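# Stow earphones in chest drawer and close it

## Task

Place the coiled earphones inside the small chest's open drawer, then push that drawer closed, with the chest still standing upright at the end.

## Robot and tools

Robot: two Franka FR3 seven-joint arms, left_arm and right_arm, each ending in a Robotiq 2F-140 two-finger gripper with a wrist camera. Cameras: cam_high (fixed, on a stand behind the arms), cam_left_wrist, cam_right_wrist, each 896x504.

Frames. Scene frame: origin at table-top height, halfway between the nominal arm bases; +x points out over the table, +z up, left_arm sits on the +y side (image left/right may differ). Actual bases: left_arm (-0.026, +0.384, +0.017) m, right_arm (-0.059, -0.449, +0.017) m, each rotated only slightly about z. Every hand pose, target and offset for an arm is expressed in that arm's own base frame; fixed camera and table are in the scene frame. Rotations turn about the Hand target position. The gripper's fingers point along its +z and close along its y. end_effector_position is the spot between the pads when closed; fingertips extend about 33 mm past it (only 9 mm when fully open). Reported poses can be a few cm off, more at long reach.

execute_actions(actions, cameras). actions is a list of actions; each action is a list of 1 to 15 rows, one row per 1/30 s step; a short action repeats its last row to fill 15 steps. Each row is a single list of 18 numbers covering both arms, all in [-1, 1]: left dx, dy, dz, rx, ry, rz, left gripper position, force_limit, speed, then the same nine for the right arm. The six pose numbers are an offset, not a pose: measured from that arm's Hand target as it was when the action began (every row counts from that same start, not from the previous row), along the arm's base axes. Scale: 1.0 = 0.6 m for dx, dy, dz and 180 degrees for the rotation vector rx, ry, rz. Because each action starts from the current Hand target, sending the same offset twice moves twice. All six zeros re-command the current Hand target. The gripper numbers are absolute settings: position +1 = fully open (140 mm), about -0.8 = pads touching, -1 = close until blocked. force_limit -1..+1 sets pad force for a slow close (about 14 N at -1, 40 N at 0, 58 N at +1). speed -1..+1 sets finger speed (about 30, 140, 250 mm/s); faster closes grip much harder. Both start at +1. Resend the same gripper numbers to leave a gripper unchanged; a 0 is a real command. cameras: list of names, ["all"], or []; images come by default only with an empty actions list.

move(target, speed, blend, blocking, cameras). target: one 18-number row, or a list of up to 15 rows, same layout and scale; every row is an offset from the Hand targets at the move's start (not from the previous row). Paths are straight, do not avoid obstacles, and share a 10 s cap. speed: top path speed in m/s, 0.002 to 2 (default 0.25), one value or one per target. blend: corner rounding radius in metres per target (0 = stop at each). blocking=false returns after about 0.5 s while the move continues. The result adds a move: line: done, off_target, moving, held or fault, plus limits=paced (pose clipped) or limits=held (steps withheld).

wait(seconds 0 to 10) lets time run. stop brakes a running move (fingers keep going). zoom_image(camera, region [x0, y0, x1, y1] in pixels, at most 504 by 504) enlarges part of the latest image. clear_fault(arm) clears a torque or force fault already reported. read_manual gives licence texts only. finished_scene(scene = current scene number) ends the scene irreversibly; the goal must hold without the robot.

Controller. Each step the commanded pose is clipped to within 70 mm and 16 degrees of the measured one; Hand target in results is the last command after clipping and the base for next offsets. The hand often stops short; waiting does not fix it, a new command (even zeros) does, or send the gap as an offset. To stop pushing on something, command the target back behind the gripper. Large wrist turns may swing the elbow.

Results. end_effector_position (m) and end_effector_quat_wxyz in base frame; Hand target; Tool commands; object_status: 0 moving, 1 blocked while opening, 2 blocked while closing (grip), 3 reached position or pads met (maybe nothing held). Check for 2 after closing. position_measured in counts: 3 open, 75 about 100 mm, 139 about 60 mm, 200 about 20 mm, 230 pads meet. Also joint positions, joint torques, external joint torques, flange force along gripper axes (biased, includes held weight), step readings of position, and Wrist depth: a 7x7 grid of distances per wrist camera, rows separated by " / ", "-" for no value.

Gripping tips: grip with the outer quarter of the pads; near the palm the fingers fold and hold poorly. Fingertips jammed into a surface fold too. To grip harder, raise force_limit and change position slightly (-1 to -0.98); to soften, reopen and close slowly.

Avoid: dropping the earphones or any object, anything leaving the table, tipping the chest, slamming the drawer, hard impacts on fixed or heavy things, squeezing hard on an item still resting on a surface, and the two grippers or arms touching each other. Faults stop an arm: contact torque limits 85 N m (big joints) and 11 N m (wrist joints), 85 N contact force, joint range ends and joint overspeed; clear with clear_fault, releasing a grip first if it pins the arm. Long loaded or stretched holds heat motors (MOTOR HOT warning, then a 30-60 s brake).

Each tool is called after "Request:" by a JSON object that holds its "fn" and its "kwargs", one argument or row to a line.

## Session

Request:
{"fn": "execute_actions", "kwargs": {
  "actions": []
}}

Scene clock: 0.00 s.
left_arm: end_effector_position=(+0.4274, -0.2475, +0.1376) position_measured=3 object_status=3 end_effector_quat_wxyz=(-0.050, +0.219, +0.922, -0.314) | right_arm: end_effector_position=(+0.5438, +0.0718, +0.1622) position_measured=3 object_status=3 end_effector_quat_wxyz=(-0.026, +0.731, -0.671, +0.122)
Joint positions: left_arm=[-0.414 0.064 0.219 -2.309 -0.761 2.078 2.325] | right_arm=[0.131 -0.061 0.062 -2.365 -0.262 2.475 0.299]
Joint velocities: within noise
Joint torques (N m): no reading
External joint torques (N m): no reading
Flange force (N): no reading
Wrist depth (mm): cam_left_wrist=[594 476 371 304 258 223 196 / 749 531 400 325 272 235 204 / 820 594 439 349 289 245 214 / 968 118 471 373 308 137 217 / - 109 507 408 327 137 96 / - 217 256 373 352 295 101 / - 222 253 339 384 310 -] | cam_right_wrist=[347 331 314 300 287 274 263 / 359 342 324 310 296 282 270 / 374 355 335 319 303 290 278 / 386 124 347 329 314 138 283 / - 114 360 341 322 138 101 / - 391 373 351 334 320 96 / - 408 374 364 345 330 -]
Hand target: left_arm +0.4274, -0.2475, +0.1376; -0.050, +0.219, +0.922, -0.314 | right_arm +0.5438, +0.0718, +0.1622; -0.026, +0.731, -0.671, +0.122
Tool commands: left_gripper/position=+1.0 left_gripper/force_limit=+1.0 left_gripper/speed=+1.0 right_gripper/position=+1.0 right_gripper/force_limit=+1.0 right_gripper/speed=+1.0

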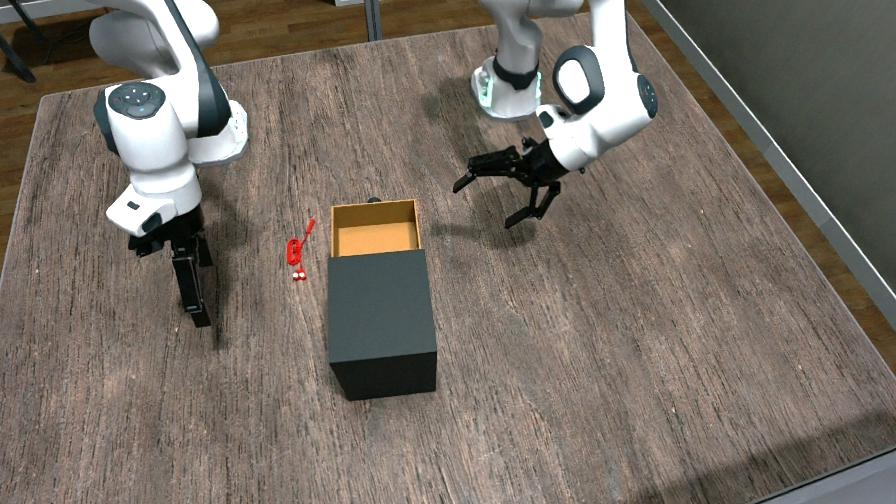

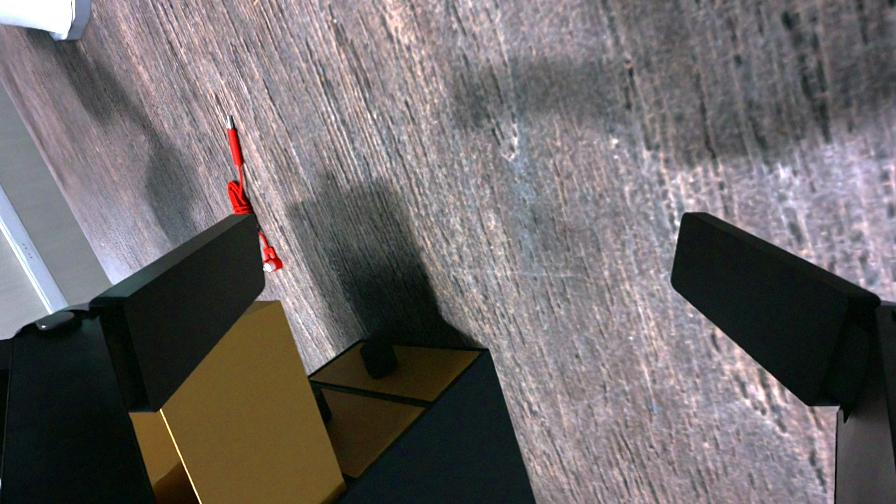

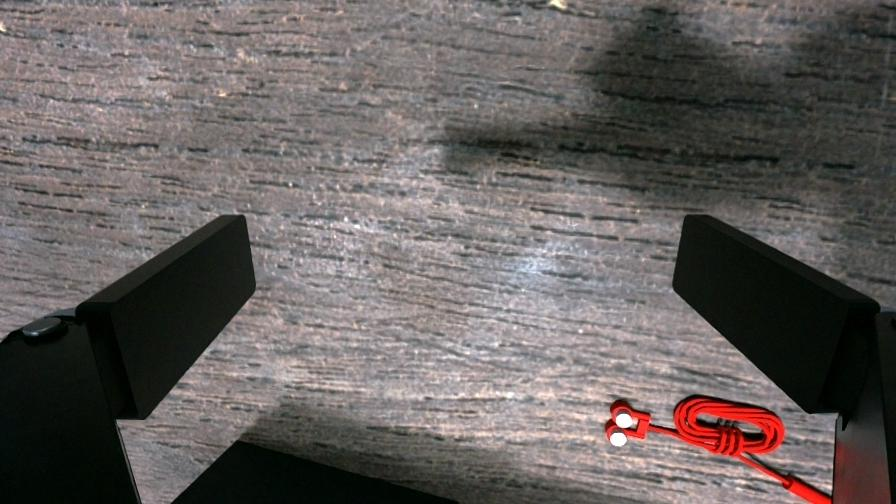

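Request:
{"fn": "zoom_image", "kwargs": {
  "camera": "cam_high",
  "region": [270, 170, 470, 410]
}}

Request:
{"fn": "zoom_image", "kwargs": {
  "camera": "cam_left_wrist",
  "region": [100, 80, 560, 504]
}}

Request:
{"fn": "zoom_image", "kwargs": {
  "camera": "cam_right_wrist",
  "region": [560, 370, 860, 504]
}}

Scaled by 2.100 from the camera's 896x504 image, which has a finer 1280x720 frame.

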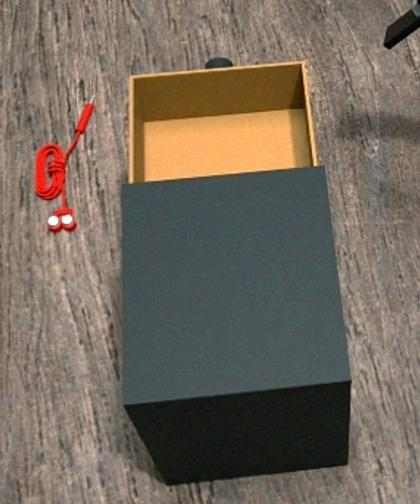

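Scaled by 1.096 from the camera's 896x504 image, which has a finer 1280x720 frame.

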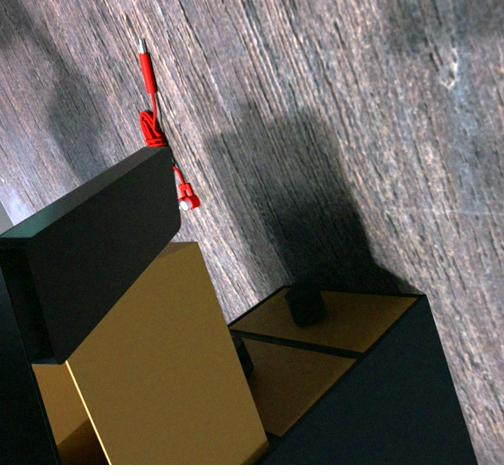

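Scaled by 1.680 from the camera's 896x504 image, which has a finer 1280x720 frame.

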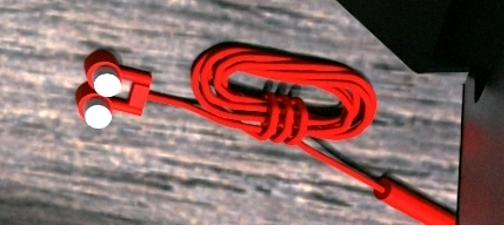

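Request:
{"fn": "move", "kwargs": {
  "target": [0,0,0,0,0,0,1,1,1,-0.3063,0.247,0.1963,0.0875,0.0187,-0.5242,0.1,1,0],
  "speed": 0.3,
  "cameras": ["all"]
}}

Scene clock: 13.03 s.
left_arm: end_effector_position=(+0.4274, -0.2475, +0.1376) position_measured=3 object_status=3 end_effector_quat_wxyz=(-0.050, +0.219, +0.922, -0.314) | right_arm: end_effector_position=(+0.3604, +0.2194, +0.2791) position_measured=117 object_status=3 end_effector_quat_wxyz=(+0.000, -0.005, +1.000, +0.000)
Joint positions: left_arm=[-0.414 0.064 0.219 -2.309 -0.761 2.078 2.325] | right_arm=[-0.076 -0.501 0.537 -2.345 0.262 1.895 1.881]
Joint velocities: left_arm=[within noise] | right_arm=[-0.001 0 0 0 0.001 0 0.006]
Joint torques (N m): left_arm=[0.66 -28.72 0.26 20.9 0.05 1.09 -0.1] | right_arm=[-0.2 -12.02 -6.96 25.64 1.34 2.16 0.16]
External joint torques (N m): left_arm=[0.75 1.14 -0.07 0.34 0.05 0.1 -0.04] | right_arm=[-0.2 -1.04 0.6 1.8 0.54 -0.27 0.16]
Flange force (N): left_arm=[-3.8 2.8 0.6] | right_arm=[-0.5 2.4 -4.6]
Wrist depth (mm): cam_left_wrist=[612 471 367 304 259 223 195 / 753 531 400 325 271 234 204 / 857 599 436 350 288 245 215 / 2232 118 476 376 307 137 217 / - 109 499 409 328 137 96 / - 216 255 372 352 295 - / - 220 253 336 379 311 -] | cam_right_wrist=[388 390 391 395 395 398 397 / 406 410 412 414 416 418 419 / 430 428 434 436 436 440 440 / 452 455 160 461 157 461 468 / - 88 478 490 138 92 88 / - - 518 520 441 - - / - - 551 558 424 - -]
Hand target: left_arm +0.4274, -0.2475, +0.1376; -0.050, +0.219, +0.922, -0.314 | right_arm +0.3600, +0.2200, +0.2800; +0.000, -0.001, +1.000, +0.001
Off the commanded pose: left_arm 0.000 m, 0 deg | right_arm 0.001 m, 0 deg.
move: done

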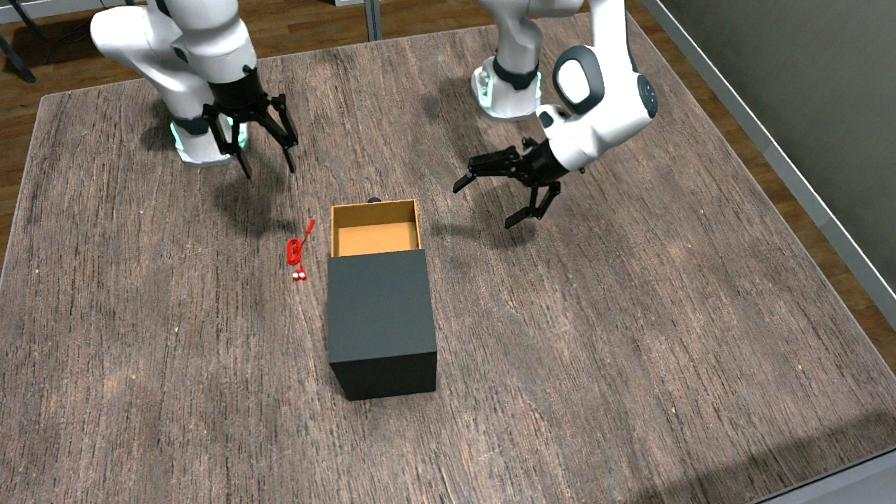

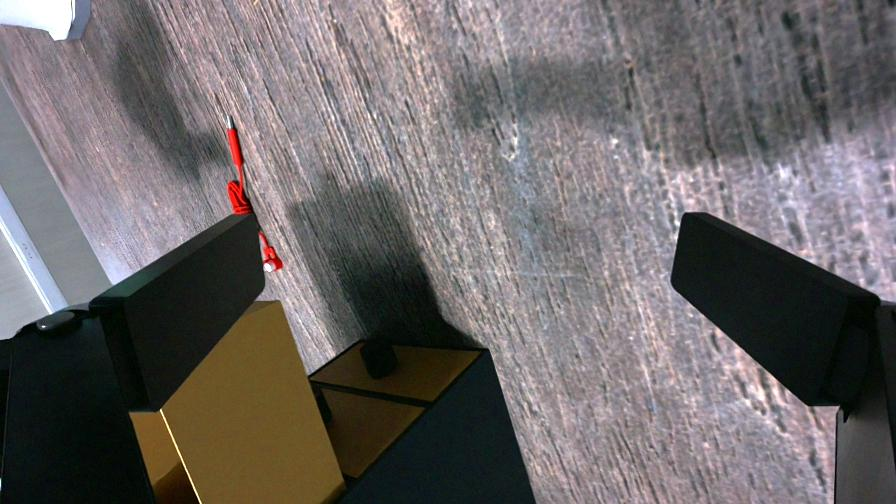

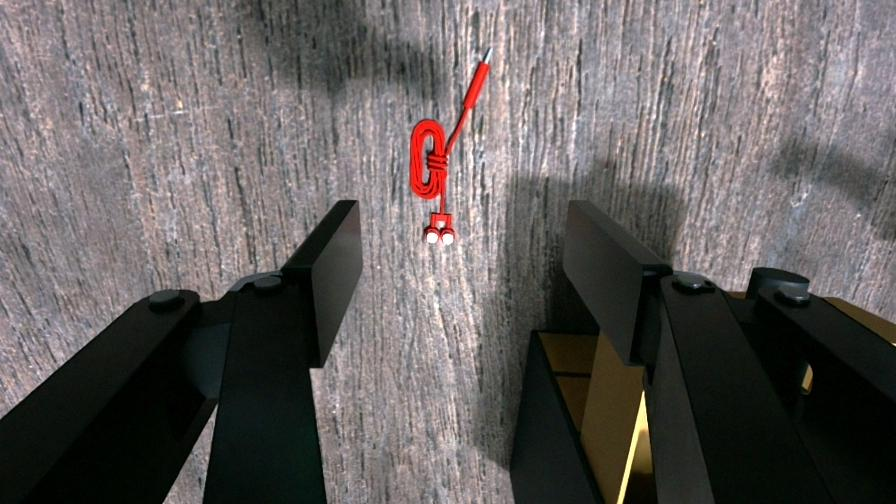

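Request:
{"fn": "move", "kwargs": {
  "target": [0,0,0.25,0,0,0,1,1,1,0.0267,-0.1917,-0.3917,0,0,0,-1,-1,1],
  "speed": 0.3,
  "cameras": ["all"]
}}

Scene clock: 19.20 s.
left_arm: end_effector_position=(+0.4279, -0.2486, +0.2882) position_measured=3 object_status=3 end_effector_quat_wxyz=(-0.047, +0.222, +0.921, -0.316) | right_arm: end_effector_position=(+0.3748, +0.1049, +0.0449) position_measured=237 object_status=3 end_effector_quat_wxyz=(-0.001, +0.003, +1.000, +0.001)
Joint positions: left_arm=[-0.401 -0.141 0.226 -2.16 -0.624 1.817 2.086] | right_arm=[-0.225 -0.148 0.526 -2.754 0.153 2.619 1.739]
Joint velocities: left_arm=[0 -0.001 0.001 0 0 -0.001 -0.004] | right_arm=[within noise]
Joint torques (N m): left_arm=[0.67 -23.99 -1.06 24.24 0.14 1.24 -0.24] | right_arm=[0.32 -17.51 -1.78 19.63 0.25 2.72 -0.21]
External joint torques (N m): left_arm=[0.79 2.06 -0.02 0.54 0.54 -0.05 -0.18] | right_arm=[0.32 0.28 0.08 1.37 -0.16 0.28 -0.21]
Flange force (N): left_arm=[-7.2 2.9 -1.6] | right_arm=[-4.5 1.2 1.2]
Wrist depth (mm): cam_left_wrist=[932 704 583 472 402 347 303 / 2212 837 634 506 424 365 316 / - 908 683 543 448 385 333 / 455 118 455 518 482 137 342 / - 109 455 357 486 128 96 / - 110 484 353 502 467 - / - - 456 369 500 494 -] | cam_right_wrist=[175 176 177 178 179 180 180 / 183 185 186 187 188 188 190 / 193 195 196 197 198 195 200 / 205 205 207 124 207 209 212 / 216 216 - 88 88 220 225 / 227 - - - 70 - 237 / - - - - - - -]
Hand target: left_arm +0.4274, -0.2475, +0.2876; -0.050, +0.219, +0.922, -0.314 | right_arm +0.3761, +0.1049, +0.0450; +0.000, -0.001, +1.000, +0.001
Off the commanded pose: left_arm 0.001 m, 1 deg | right_arm 0.001 m, 0 deg.
move: done

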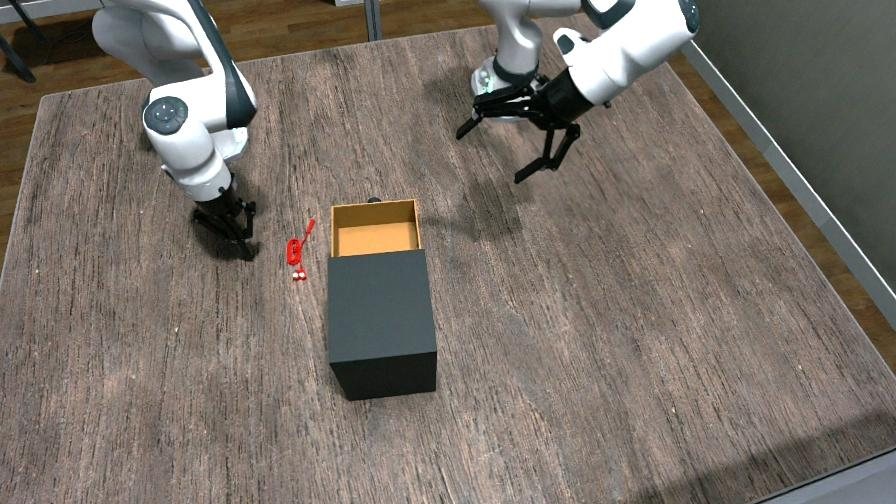

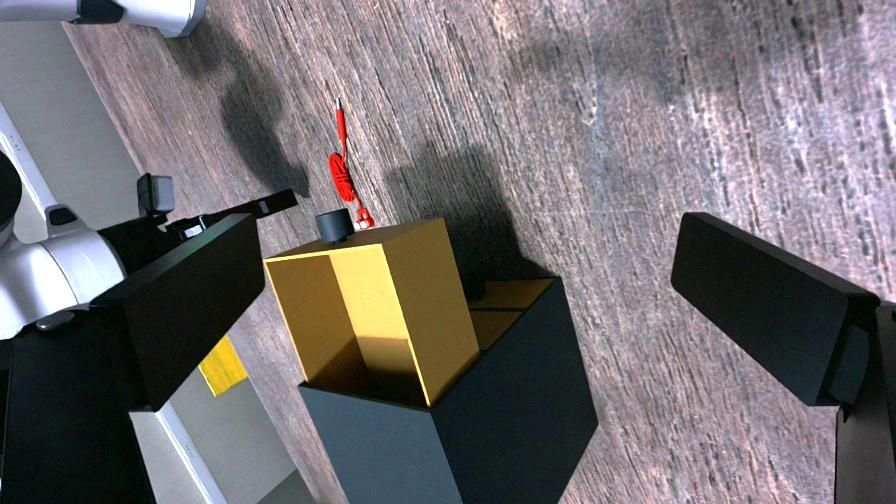

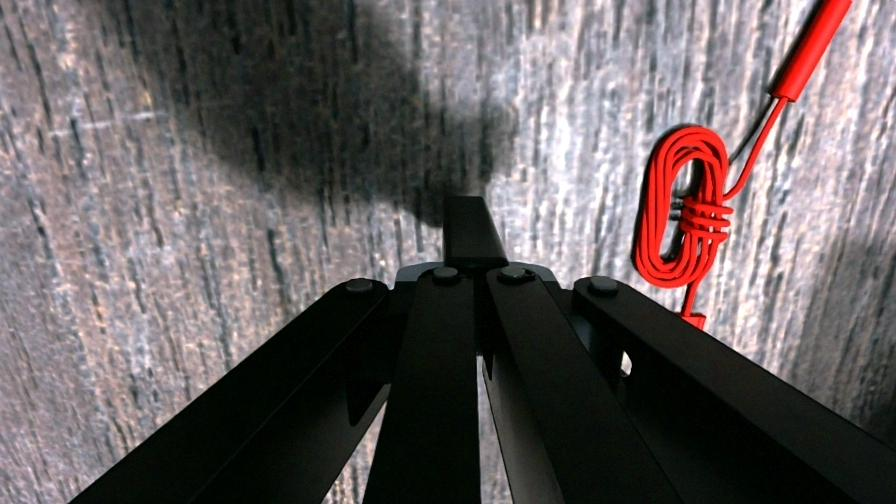

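Request:
{"fn": "move", "kwargs": {
  "target": [0,0,0,0,0,0,1,1,1,0,0,-0.05333,0,0,0,-1,-1,1],
  "speed": 0.04
}}

Request:
{"fn": "zoom_image", "kwargs": {
  "camera": "cam_left_wrist",
  "region": [200, 80, 640, 504]
}}

Scene clock: 22.60 s.
left_arm: end_effector_position=(+0.4279, -0.2485, +0.2882) position_measured=3 object_status=3 end_effector_quat_wxyz=(-0.047, +0.221, +0.922, -0.316) | right_arm: end_effector_position=(+0.3725, +0.1049, +0.0167) position_measured=237 object_status=3 end_effector_quat_wxyz=(-0.005, -0.007, +1.000, -0.003)
Joint positions: left_arm=[-0.401 -0.141 0.226 -2.16 -0.624 1.817 2.084] | right_arm=[-0.251 -0.048 0.539 -2.759 0.051 2.706 1.799]
Joint velocities: left_arm=[within noise] | right_arm=[0 -0.001 0.001 0 -0.001 0 0.006]
Joint torques (N m): left_arm=[0.58 -23.97 -1.05 24.24 0.14 1.24 -0.27] | right_arm=[-2.46 -10.97 -2.31 16.64 -0.12 5.91 0.16]
External joint torques (N m): left_arm=[0.52 2.05 -0.19 0.5 0.53 -0.08 -0.21] | right_arm=[-2.39 8.29 -1.62 -0.1 -0.48 3.48 0.16]
Flange force (N): left_arm=[-7.2 2.5 -1.3] | right_arm=[-25.5 1.6 47.6]
Wrist depth (mm): cam_left_wrist=[968 718 580 471 399 346 304 / - 826 627 508 426 365 317 / 408 911 677 542 452 385 333 / 455 118 453 364 482 137 342 / - 109 469 359 489 127 96 / - 2608 498 372 502 468 - / - 2915 1111 353 527 496 -] | cam_right_wrist=[151 151 152 152 153 153 153 / 158 159 160 160 161 161 161 / 166 167 167 168 169 167 170 / 176 176 177 135 177 179 180 / 186 185 - 88 88 185 190 / 195 - - - 70 - 200 / - - - - - - -]
Hand target: left_arm +0.4274, -0.2475, +0.2876; -0.050, +0.219, +0.922, -0.314 | right_arm +0.3761, +0.1049, +0.0130; +0.000, -0.001, +1.000, +0.001
Off the commanded pose: left_arm 0.001 m, 0 deg | right_arm 0.005 m, 1 deg.
move: off_target (right_arm)

Scaled by 1.145 from the camera's 896x504 image, which has a finer 1280x720 frame.
This view is cut from an older image: the scene may have changed since it was taken.

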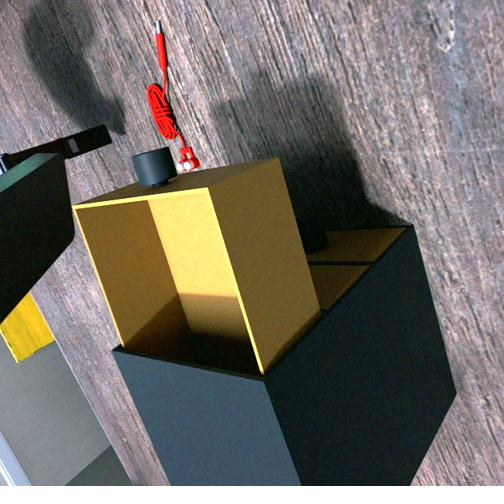

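Request:
{"fn": "move", "kwargs": {
  "target": [
    [0,0,0,0,0,0,1,1,1,0,0,0.05,0,0,0,-1,-1,1],
    [0,0,0,0,0,0,1,1,1,0.0015,0.156,0.0783,0,0,0,0.1,-1,0],
    [0,0,0,0,0,0,1,1,1,0.0015,0.156,0.01,0,0,0,0.1,-1,0]
  ],
  "speed": [0.2,0.25,0.1],
  "blend": [0.02,0,0],
  "cameras": ["cam_right_wrist"]
}}

Scene clock: 29.00 s.
left_arm: end_effector_position=(+0.4279, -0.2485, +0.2882) position_measured=3 object_status=3 end_effector_quat_wxyz=(-0.047, +0.221, +0.922, -0.316) | right_arm: end_effector_position=(+0.3760, +0.1979, +0.0189) position_measured=117 object_status=3 end_effector_quat_wxyz=(-0.001, -0.003, +1.000, +0.000)
Joint positions: left_arm=[-0.401 -0.141 0.226 -2.16 -0.624 1.817 2.084] | right_arm=[-0.19 0.046 0.663 -2.648 -0.061 2.682 2.091]
Joint velocities: left_arm=[within noise] | right_arm=[0.001 0.001 0.001 0.001 -0.001 0 0.005]
Joint torques (N m): left_arm=[0.65 -24 -1.09 24.21 0.14 1.23 -0.25] | right_arm=[1 -20.22 0.58 18.55 0.24 2.75 0.26]
External joint torques (N m): left_arm=[0.68 1.9 -0.14 0.51 0.53 -0.08 -0.19] | right_arm=[0.99 0.06 -0.19 1.51 -0.14 0.34 0.26]
Flange force (N): left_arm=[-6.7 2.5 -1.5] | right_arm=[-4.8 4.4 3.3]
Wrist depth (mm): cam_left_wrist=[995 704 582 472 400 346 306 / 2723 837 629 502 422 364 320 / 392 869 642 547 452 384 334 / 386 118 445 535 481 137 339 / - 109 454 358 483 128 96 / - 102 1050 372 518 469 - / - - 1137 363 533 496 -] | cam_right_wrist=[152 152 153 154 153 155 157 / 159 160 161 161 162 163 164 / 168 169 170 167 171 172 173 / 177 177 174 175 176 180 183 / - 82 185 191 189 88 88 / - - 201 199 204 - - / - - 215 216 217 - -]
Hand target: left_arm +0.4274, -0.2475, +0.2876; -0.050, +0.219, +0.922, -0.314 | right_arm +0.3770, +0.1985, +0.0190; +0.000, -0.001, +1.000, +0.001
Off the commanded pose: left_arm 0.001 m, 0 deg | right_arm 0.001 m, 0 deg.
move: done; blend cut to 0.0149 m at target 1
Images, in order (width x height): cam_right_wrist 896x504.

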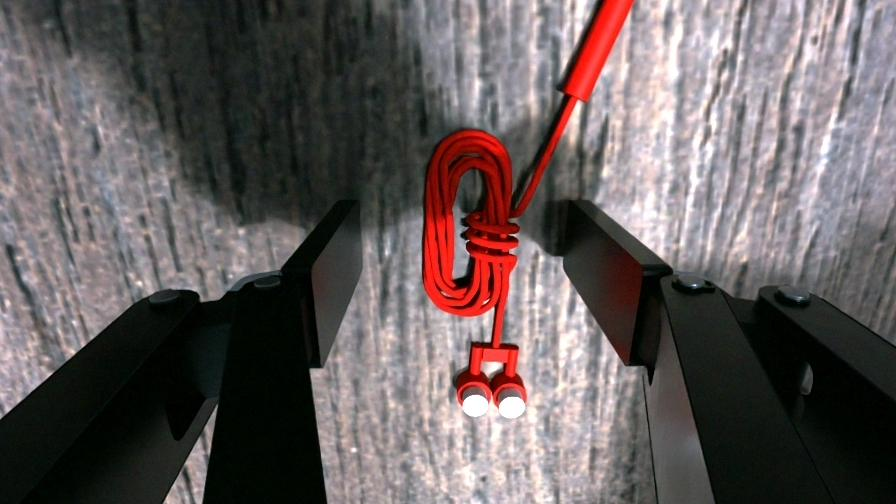

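Request:
{"fn": "execute_actions", "kwargs": {
  "actions": [
    [[0,0,0,0,0,0,1,1,1,0,0,0,0,0,0,-1,-1,-1]]
  ],
  "cameras": ["cam_right_wrist"]
}}

Scene clock: 31.50 s.
left_arm: end_effector_position=(+0.4279, -0.2485, +0.2882) position_measured=3 object_status=3 end_effector_quat_wxyz=(-0.047, +0.221, +0.922, -0.316) | right_arm: end_effector_position=(+0.3766, +0.1981, +0.0192) position_measured=211 object_status=0 end_effector_quat_wxyz=(-0.001, -0.002, +1.000, +0.000)
Joint positions: left_arm=[-0.401 -0.141 0.226 -2.16 -0.624 1.817 2.084] | right_arm=[-0.19 0.047 0.663 -2.647 -0.062 2.682 2.094]
Joint torques (N m): left_arm=[0.64 -24 -1.14 24.2 0.13 1.23 -0.28] | right_arm=[0.49 -19.88 0.98 18.04 0.28 2.71 0.16]
External joint torques (N m): left_arm=[0.7 1.84 -0.16 0.54 0.52 -0.08 -0.22] | right_arm=[0.53 0.44 0.25 0.96 -0.1 0.28 0.16]
Flange force (N): left_arm=[-6.6 2.3 -1.5] | right_arm=[-3.7 3.4 3.4]
Wrist depth (mm): cam_left_wrist=[866 694 576 474 402 346 306 / - 837 632 505 423 362 316 / 400 885 647 546 451 384 333 / 388 118 445 517 484 137 340 / - 109 464 358 489 128 96 / - 102 1020 369 501 468 - / - 2664 1092 363 527 496 -] | cam_right_wrist=[152 153 154 154 155 155 157 / 159 161 161 162 163 164 164 / 168 169 170 169 172 172 173 / 177 178 178 123 179 182 183 / 188 186 - 94 94 189 194 / 197 - - - 67 - 204 / - - - - - - -]
Hand target: left_arm +0.4274, -0.2475, +0.2876; -0.050, +0.219, +0.922, -0.314 | right_arm +0.3770, +0.1985, +0.0190; +0.000, -0.001, +1.000, +0.001
Off the commanded pose: left_arm 0.001 m, 0 deg | right_arm 0.001 m, 0 deg.
Step readings (end_effector_position of left_arm | right_arm):
0: (+0.4279, -0.2485, +0.2882) | (+0.3760, +0.1979, +0.0189)
1: (+0.4279, -0.2485, +0.2882) | (+0.3760, +0.1979, +0.0189)
2: (+0.4279, -0.2485, +0.2882) | (+0.3761, +0.1979, +0.0189)
4: (+0.4279, -0.2485, +0.2882) | (+0.3761, +0.1979, +0.0189)
8: (+0.4279, -0.2485, +0.2882) | (+0.3761, +0.1978, +0.0189)
15: (+0.4279, -0.2485, +0.2882) | (+0.3761, +0.1978, +0.0189)
Images, in order (width x height): cam_right_wrist 896x504.

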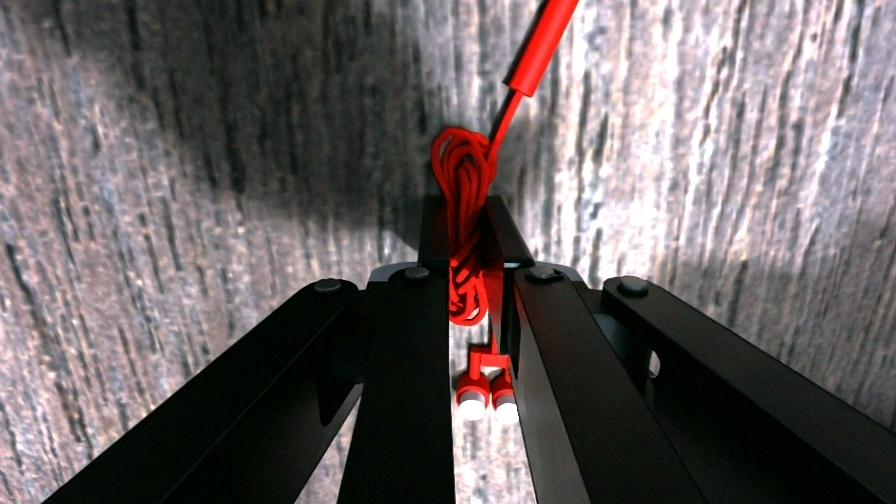

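Request:
{"fn": "wait", "kwargs": {
  "seconds": 0.1
}}

Scene clock: 35.03 s.
left_arm: end_effector_position=(+0.4279, -0.2485, +0.2882) position_measured=3 object_status=3 end_effector_quat_wxyz=(-0.047, +0.221, +0.922, -0.316) | right_arm: end_effector_position=(+0.3766, +0.1981, +0.0192) position_measured=211 object_status=2 end_effector_quat_wxyz=(-0.001, -0.002, +1.000, +0.000)
Joint positions: left_arm=[-0.401 -0.141 0.226 -2.16 -0.624 1.817 2.084] | right_arm=[-0.19 0.047 0.663 -2.647 -0.062 2.682 2.094]
Joint torques (N m): left_arm=[0.66 -23.96 -1.1 24.25 0.13 1.25 -0.23] | right_arm=[0.5 -19.93 0.98 18.1 0.28 2.72 0.18]
External joint torques (N m): left_arm=[0.72 1.95 -0.11 0.58 0.52 -0.05 -0.17] | right_arm=[0.44 0.44 0.15 0.99 -0.1 0.29 0.18]
Flange force (N): left_arm=[-7.0 2.6 -1.6] | right_arm=[-3.9 3.4 3.6]
Wrist depth (mm): cam_left_wrist=[901 706 575 473 400 345 306 / 987 826 626 506 425 362 319 / 401 866 642 543 452 384 334 / 386 118 458 522 478 137 341 / - 109 470 351 488 128 96 / - 102 449 360 509 469 - / - 2664 1239 366 541 493 -] | cam_right_wrist=[152 153 154 154 154 155 157 / 160 160 161 162 163 163 164 / 168 169 170 167 172 172 173 / 177 178 177 123 179 182 183 / 188 187 - 94 94 189 195 / 197 - - - 67 - 204 / - - - - - - -]
Hand target: left_arm +0.4274, -0.2475, +0.2876; -0.050, +0.219, +0.922, -0.314 | right_arm +0.3770, +0.1985, +0.0190; +0.000, -0.001, +1.000, +0.001
Tool commands: left_gripper/position=+1.0 left_gripper/force_limit=+1.0 left_gripper/speed=+1.0 right_gripper/position=-1.0 right_gripper/force_limit=-1.0 right_gripper/speed=-1.0
Off the commanded pose: left_arm 0.001 m, 0 deg | right_arm 0.001 m, 0 deg.
wait: 0.10 s; at rest from the start

Request:
{"fn": "move", "kwargs": {
  "target": [0,0,0,0,0,0,1,1,1,0,0.05,0.5,0,0,0,-1,-1,-1],
  "speed": 0.3,
  "cameras": ["all"]
}}

Scene clock: 37.33 s.
left_arm: end_effector_position=(+0.4279, -0.2485, +0.2882) position_measured=3 object_status=3 end_effector_quat_wxyz=(-0.047, +0.221, +0.922, -0.316) | right_arm: end_effector_position=(+0.3772, +0.2292, +0.3189) position_measured=211 object_status=2 end_effector_quat_wxyz=(+0.001, +0.002, +1.000, +0.002)
Joint positions: left_arm=[-0.401 -0.141 0.226 -2.16 -0.624 1.817 2.084] | right_arm=[-0.069 -0.444 0.516 -2.206 0.222 1.811 1.927]
Joint velocities: left_arm=[within noise] | right_arm=[0 0 0 -0.001 0.002 -0.004 0]
Joint torques (N m): left_arm=[0.68 -24.01 -1.09 24.22 0.14 1.24 -0.26] | right_arm=[0.46 -13 -6.73 26 0.72 2.19 -0.16]
External joint torques (N m): left_arm=[0.68 2.04 -0.17 0.45 0.53 -0.08 -0.2] | right_arm=[0.53 -0.12 0.21 1.85 -0.11 -0.26 -0.16]
Flange force (N): left_arm=[-6.9 2.6 -1.3] | right_arm=[-3.4 2.6 -5.0]
Wrist depth (mm): cam_left_wrist=[876 702 576 472 400 346 305 / - 832 635 507 421 364 318 / - 908 696 541 453 383 333 / 385 118 452 518 480 136 340 / - 109 458 340 491 128 96 / - 110 493 361 503 468 - / - - - 366 528 492 -] | cam_right_wrist=[424 425 427 429 431 433 437 / 444 447 448 454 454 456 459 / 467 471 472 163 480 482 484 / 498 495 495 123 494 345 502 / 526 519 - 94 94 354 317 / 546 - - - 67 - 564 / - - - - - - -]
Hand target: left_arm +0.4274, -0.2475, +0.2876; -0.050, +0.219, +0.922, -0.314 | right_arm +0.3770, +0.2285, +0.3190; +0.000, -0.001, +1.000, +0.001
Off the commanded pose: left_arm 0.001 m, 0 deg | right_arm 0.001 m, 0 deg.
move: done

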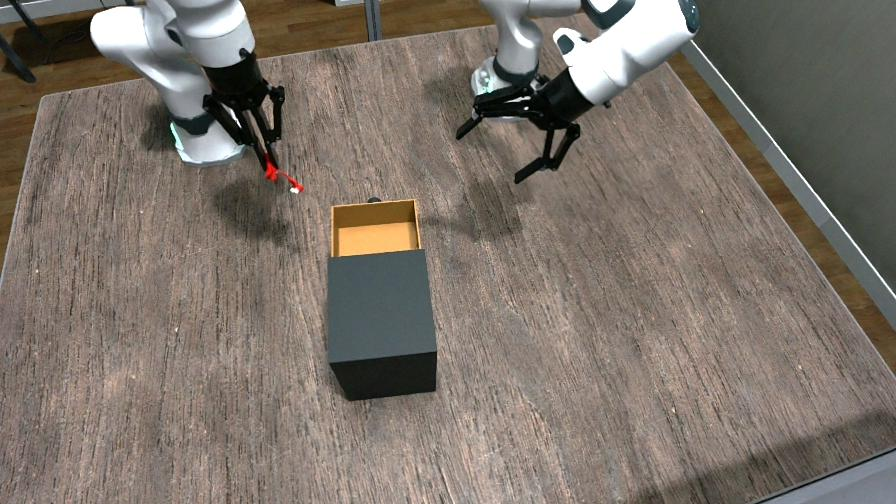

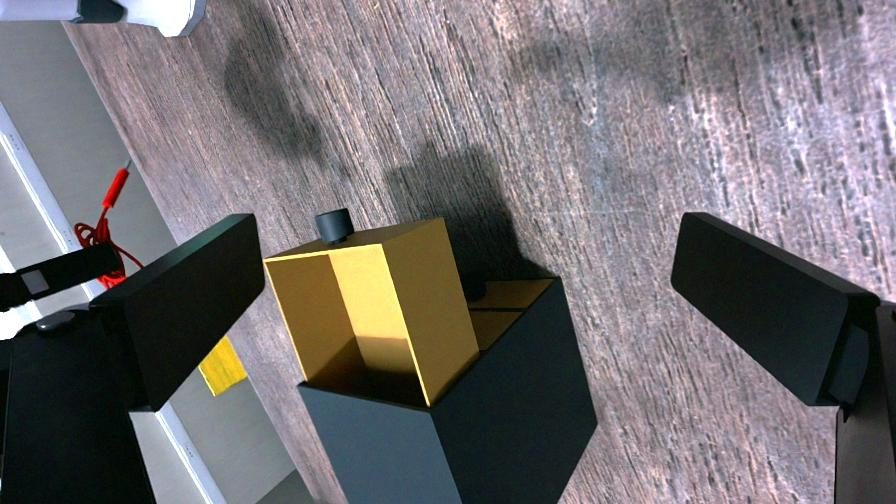

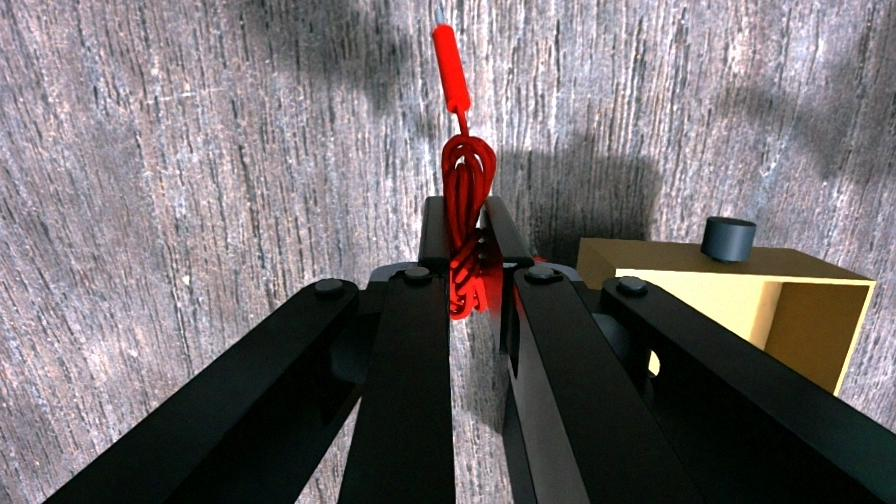

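Request:
{"fn": "zoom_image", "kwargs": {
  "camera": "cam_high",
  "region": [190, 70, 440, 270]
}}

Request:
{"fn": "zoom_image", "kwargs": {
  "camera": "cam_left_wrist",
  "region": [0, 100, 280, 340]
}}

Request:
{"fn": "zoom_image", "kwargs": {
  "camera": "cam_right_wrist",
  "region": [380, 0, 896, 420]
}}

Scaled by 2.016 from the camera's 896x504 image, which has a finer 1280x720 frame.

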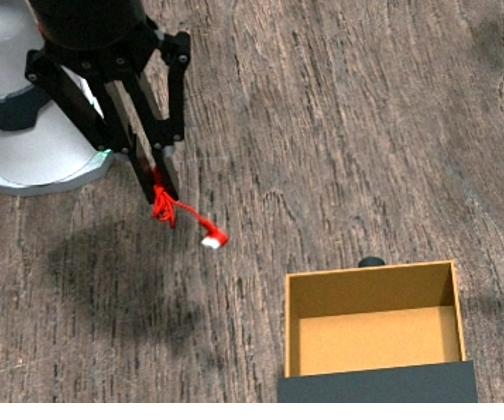

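Scaled by 1.800 from the camera's 896x504 image, which has a finer 1280x720 frame.

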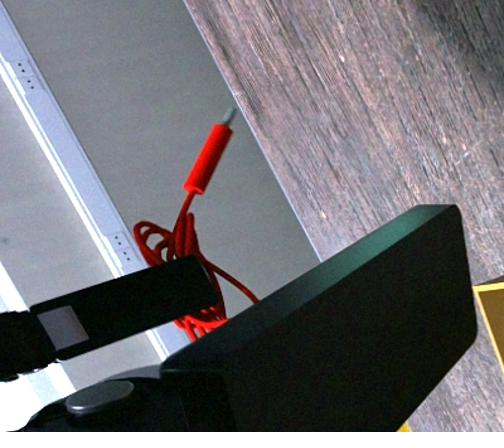

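Region (380, 0, 896, 420) is 516x420 pixels. A region can be at most 504 by 504 pixels.

Request:
{"fn": "move", "kwargs": {
  "target": [0,0,0,0,0,0,1,1,1,0.2,0.2858,0.0433,0,0,0.482,-1,-1,-1],
  "speed": 0.5,
  "cameras": ["all"]
}}

Scene clock: 45.23 s.
left_arm: end_effector_position=(+0.4279, -0.2485, +0.2882) position_measured=3 object_status=3 end_effector_quat_wxyz=(-0.047, +0.221, +0.922, -0.316) | right_arm: end_effector_position=(+0.4966, +0.4009, +0.3450) position_measured=211 object_status=2 end_effector_quat_wxyz=(+0.000, +0.685, -0.729, -0.001)
Joint positions: left_arm=[-0.401 -0.141 0.226 -2.16 -0.624 1.817 2.084] | right_arm=[0.118 0.315 0.686 -1.406 -0.196 1.652 0.858]
Joint velocities: left_arm=[within noise] | right_arm=[-0.001 -0.001 0.001 0 0 0 -0.006]
Joint torques (N m): left_arm=[0.6 -23.94 -1.08 24.21 0.14 1.23 -0.26] | right_arm=[-0.09 -35.71 6.64 25.61 0.65 2.21 -0.26]
External joint torques (N m): left_arm=[0.67 2 -0.07 0.53 0.53 -0.07 -0.19] | right_arm=[-0.1 -0.23 0.49 1.9 -0.11 -0.26 -0.26]
Flange force (N): left_arm=[-7.0 2.7 -1.5] | right_arm=[-6.1 -7.1 -6.7]
Wrist depth (mm): cam_left_wrist=[898 702 574 470 400 346 304 / 2528 837 632 508 423 362 318 / 2478 911 698 545 452 385 334 / 2316 118 454 366 479 137 341 / - 109 453 359 485 128 96 / - 279 480 364 503 469 - / - 277 1169 369 529 494 -] | cam_right_wrist=[229 233 235 441 445 456 456 / 237 239 245 320 467 479 481 / 252 254 257 162 343 507 510 / 266 268 270 118 523 535 537 / 284 280 - 94 94 555 575 / 578 - - - 67 - 594 / - - - - - - -]
Hand target: left_arm +0.4274, -0.2475, +0.2876; -0.050, +0.219, +0.922, -0.314 | right_arm +0.4970, +0.4000, +0.3449; +0.000, +0.687, -0.726, -0.001
Off the commanded pose: left_arm 0.001 m, 0 deg | right_arm 0.001 m, 0 deg.
move: done; limits=paced

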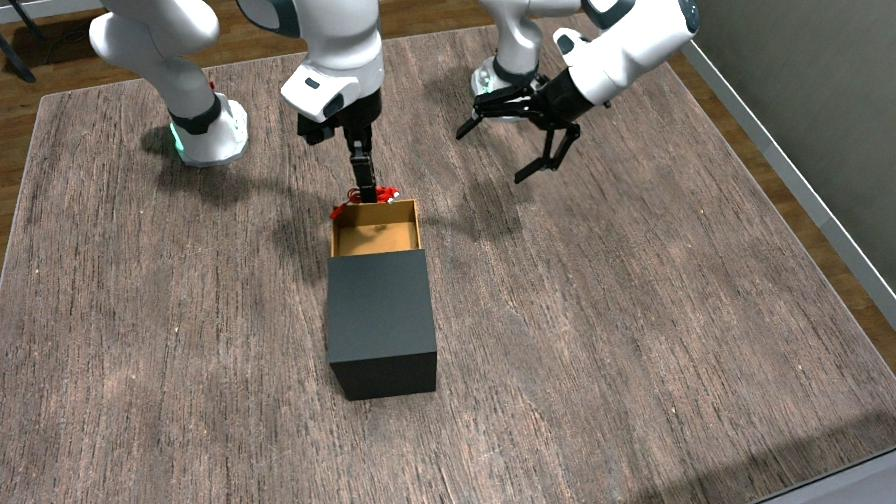

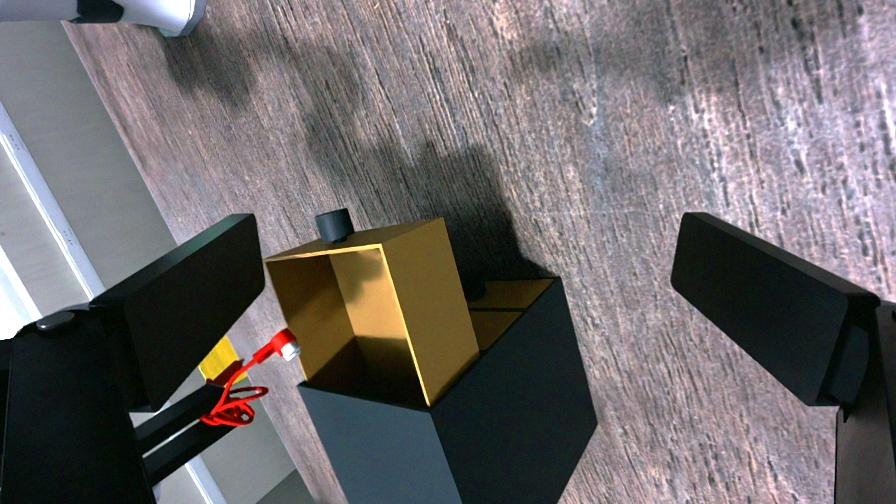

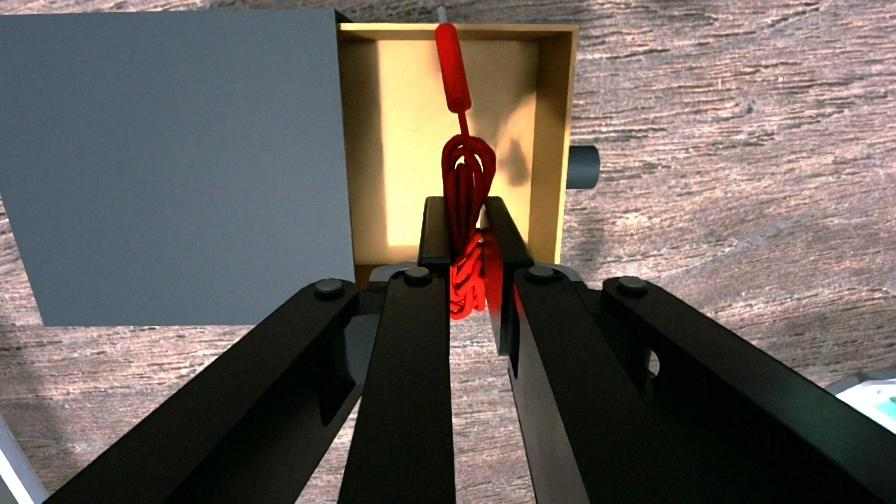

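Request:
{"fn": "zoom_image", "kwargs": {
  "camera": "cam_high",
  "region": [280, 90, 460, 270]
}}

Request:
{"fn": "zoom_image", "kwargs": {
  "camera": "cam_left_wrist",
  "region": [120, 200, 480, 500]
}}

Request:
{"fn": "zoom_image", "kwargs": {
  "camera": "cam_right_wrist",
  "region": [300, 0, 660, 340]
}}

Scaled by 2.800 from the camera's 896x504 image, which has a finer 1280x720 frame.

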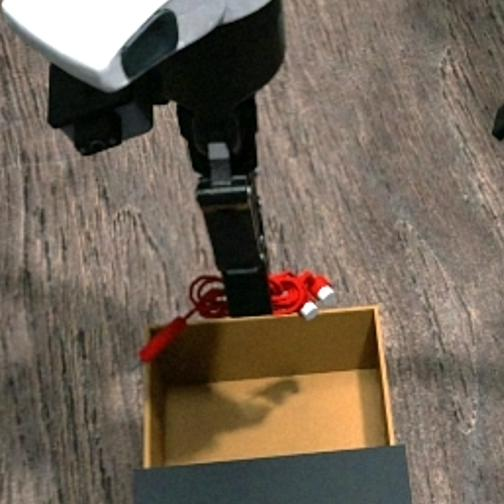

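Scaled by 1.400 from the camera's 896x504 image, which has a finer 1280x720 frame.

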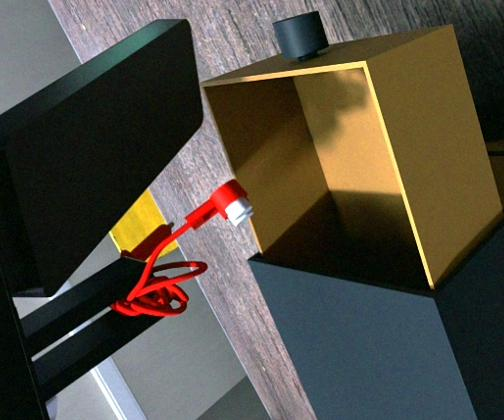

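Scaled by 1.400 from the camera's 896x504 image, which has a finer 1280x720 frame.

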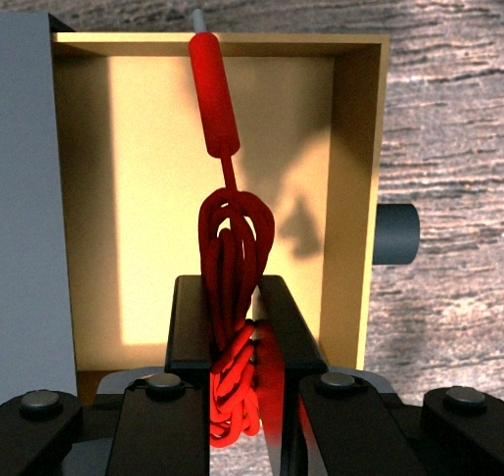

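Request:
{"fn": "move", "kwargs": {
  "target": [
    [0,0,0,0,0,0,1,1,1,0.0025,0.0167,0,0,0,-0.139,-1,-1,-1],
    [0,0,0,0,0,0,1,1,1,0.0025,0.0167,-0.17,0,0,-0.139,-1,-1,-1]
  ],
  "speed": [0.4,0.2],
  "blend": [0.02,0],
  "cameras": ["all"]
}}

Request:
{"fn": "zoom_image", "kwargs": {
  "camera": "cam_high",
  "region": [280, 90, 460, 270]
}}

Request:
{"fn": "zoom_image", "kwargs": {
  "camera": "cam_left_wrist",
  "region": [120, 200, 480, 500]
}}

Scene clock: 59.13 s.
left_arm: end_effector_position=(+0.4279, -0.2485, +0.2882) position_measured=3 object_status=3 end_effector_quat_wxyz=(-0.047, +0.221, +0.922, -0.316) | right_arm: end_effector_position=(+0.4975, +0.4099, +0.2420) position_measured=211 object_status=2 end_effector_quat_wxyz=(-0.002, -0.516, +0.856, +0.002)
Joint positions: left_arm=[-0.401 -0.141 0.226 -2.16 -0.624 1.817 2.084] | right_arm=[0.206 0.331 0.56 -1.625 -0.178 1.899 1.285]
Joint velocities: left_arm=[within noise] | right_arm=[0 -0.001 0 0.001 0 0.001 0.005]
Joint torques (N m): left_arm=[0.63 -24 -1.06 24.25 0.14 1.23 -0.24] | right_arm=[1.01 -39.18 5.54 25.04 0.62 2.65 0.12]
External joint torques (N m): left_arm=[0.64 1.91 -0.12 0.58 0.53 -0.08 -0.18] | right_arm=[1.12 -1.36 -0.12 0.93 -0.13 0.22 0.12]
Flange force (N): left_arm=[-6.9 2.5 -1.6] | right_arm=[-1.6 0.8 -1.9]
Wrist depth (mm): cam_left_wrist=[863 698 579 472 398 348 305 / - 832 624 507 425 364 318 / 2406 914 692 545 451 384 333 / 2383 118 463 365 481 137 339 / - 109 357 355 489 128 96 / - 260 330 358 505 470 - / - 277 1037 369 528 497 -] | cam_right_wrist=[349 345 210 211 214 360 363 / 143 145 217 221 197 376 381 / 150 152 228 161 235 401 404 / 158 160 236 123 244 423 424 / 167 166 - 94 94 438 453 / 175 - - - 67 - 475 / - - - - - - -]
Hand target: left_arm +0.4274, -0.2475, +0.2876; -0.050, +0.219, +0.922, -0.314 | right_arm +0.4985, +0.4100, +0.2429; +0.000, -0.514, +0.858, +0.001
Off the commanded pose: left_arm 0.001 m, 0 deg | right_arm 0.001 m, 0 deg.
move: done

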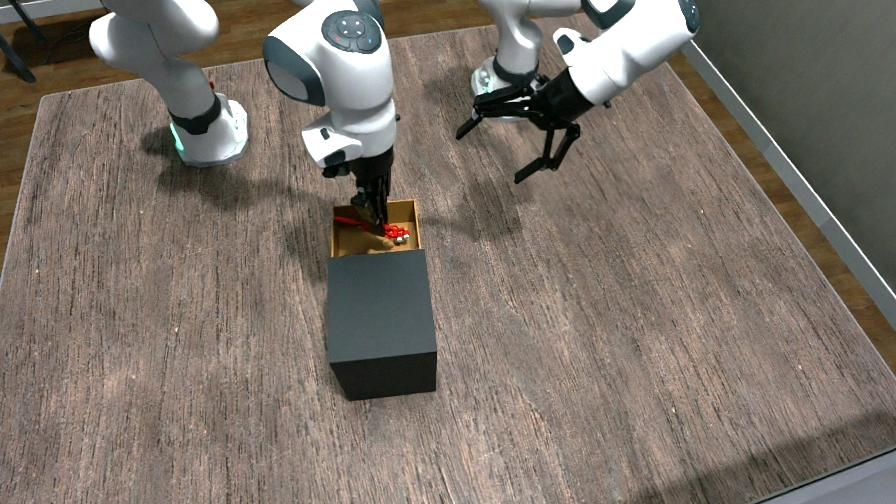

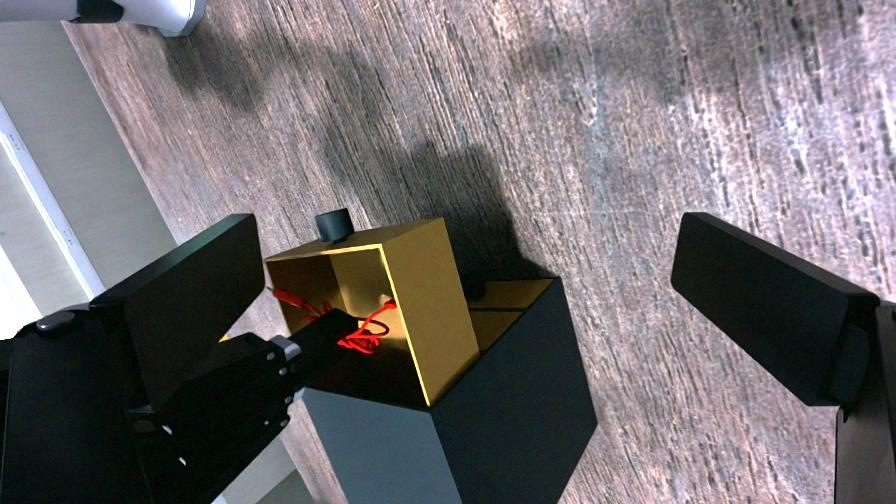

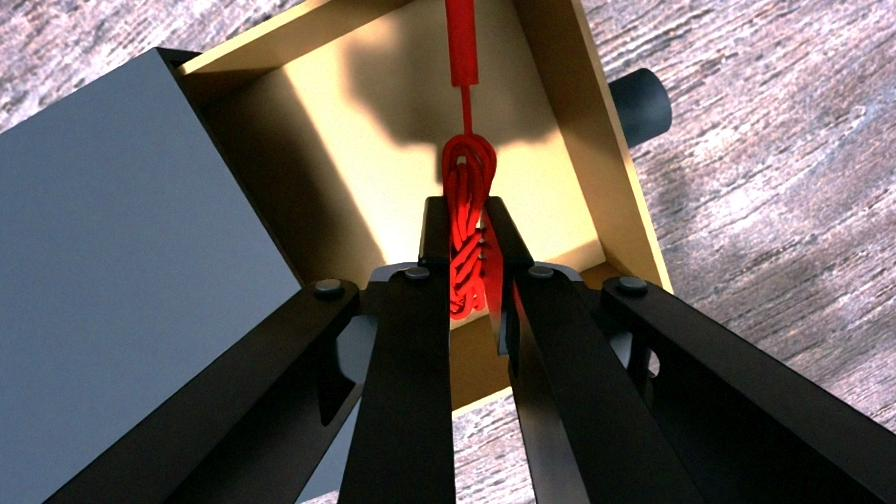

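Scaled by 2.800 from the camera's 896x504 image, which has a finer 1280x720 frame.

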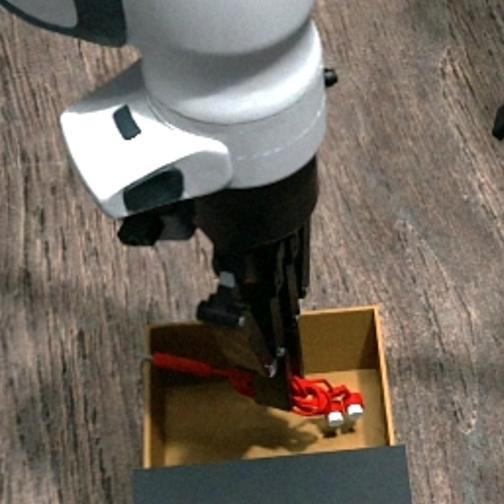

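Scaled by 1.400 from the camera's 896x504 image, which has a finer 1280x720 frame.

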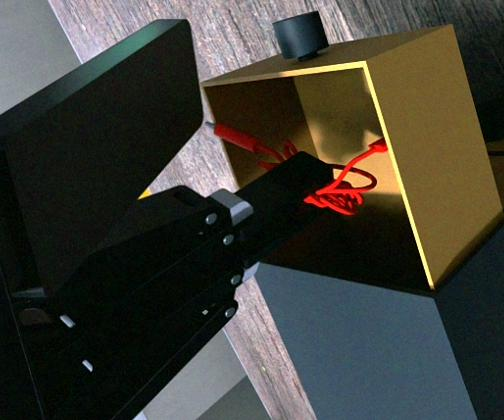

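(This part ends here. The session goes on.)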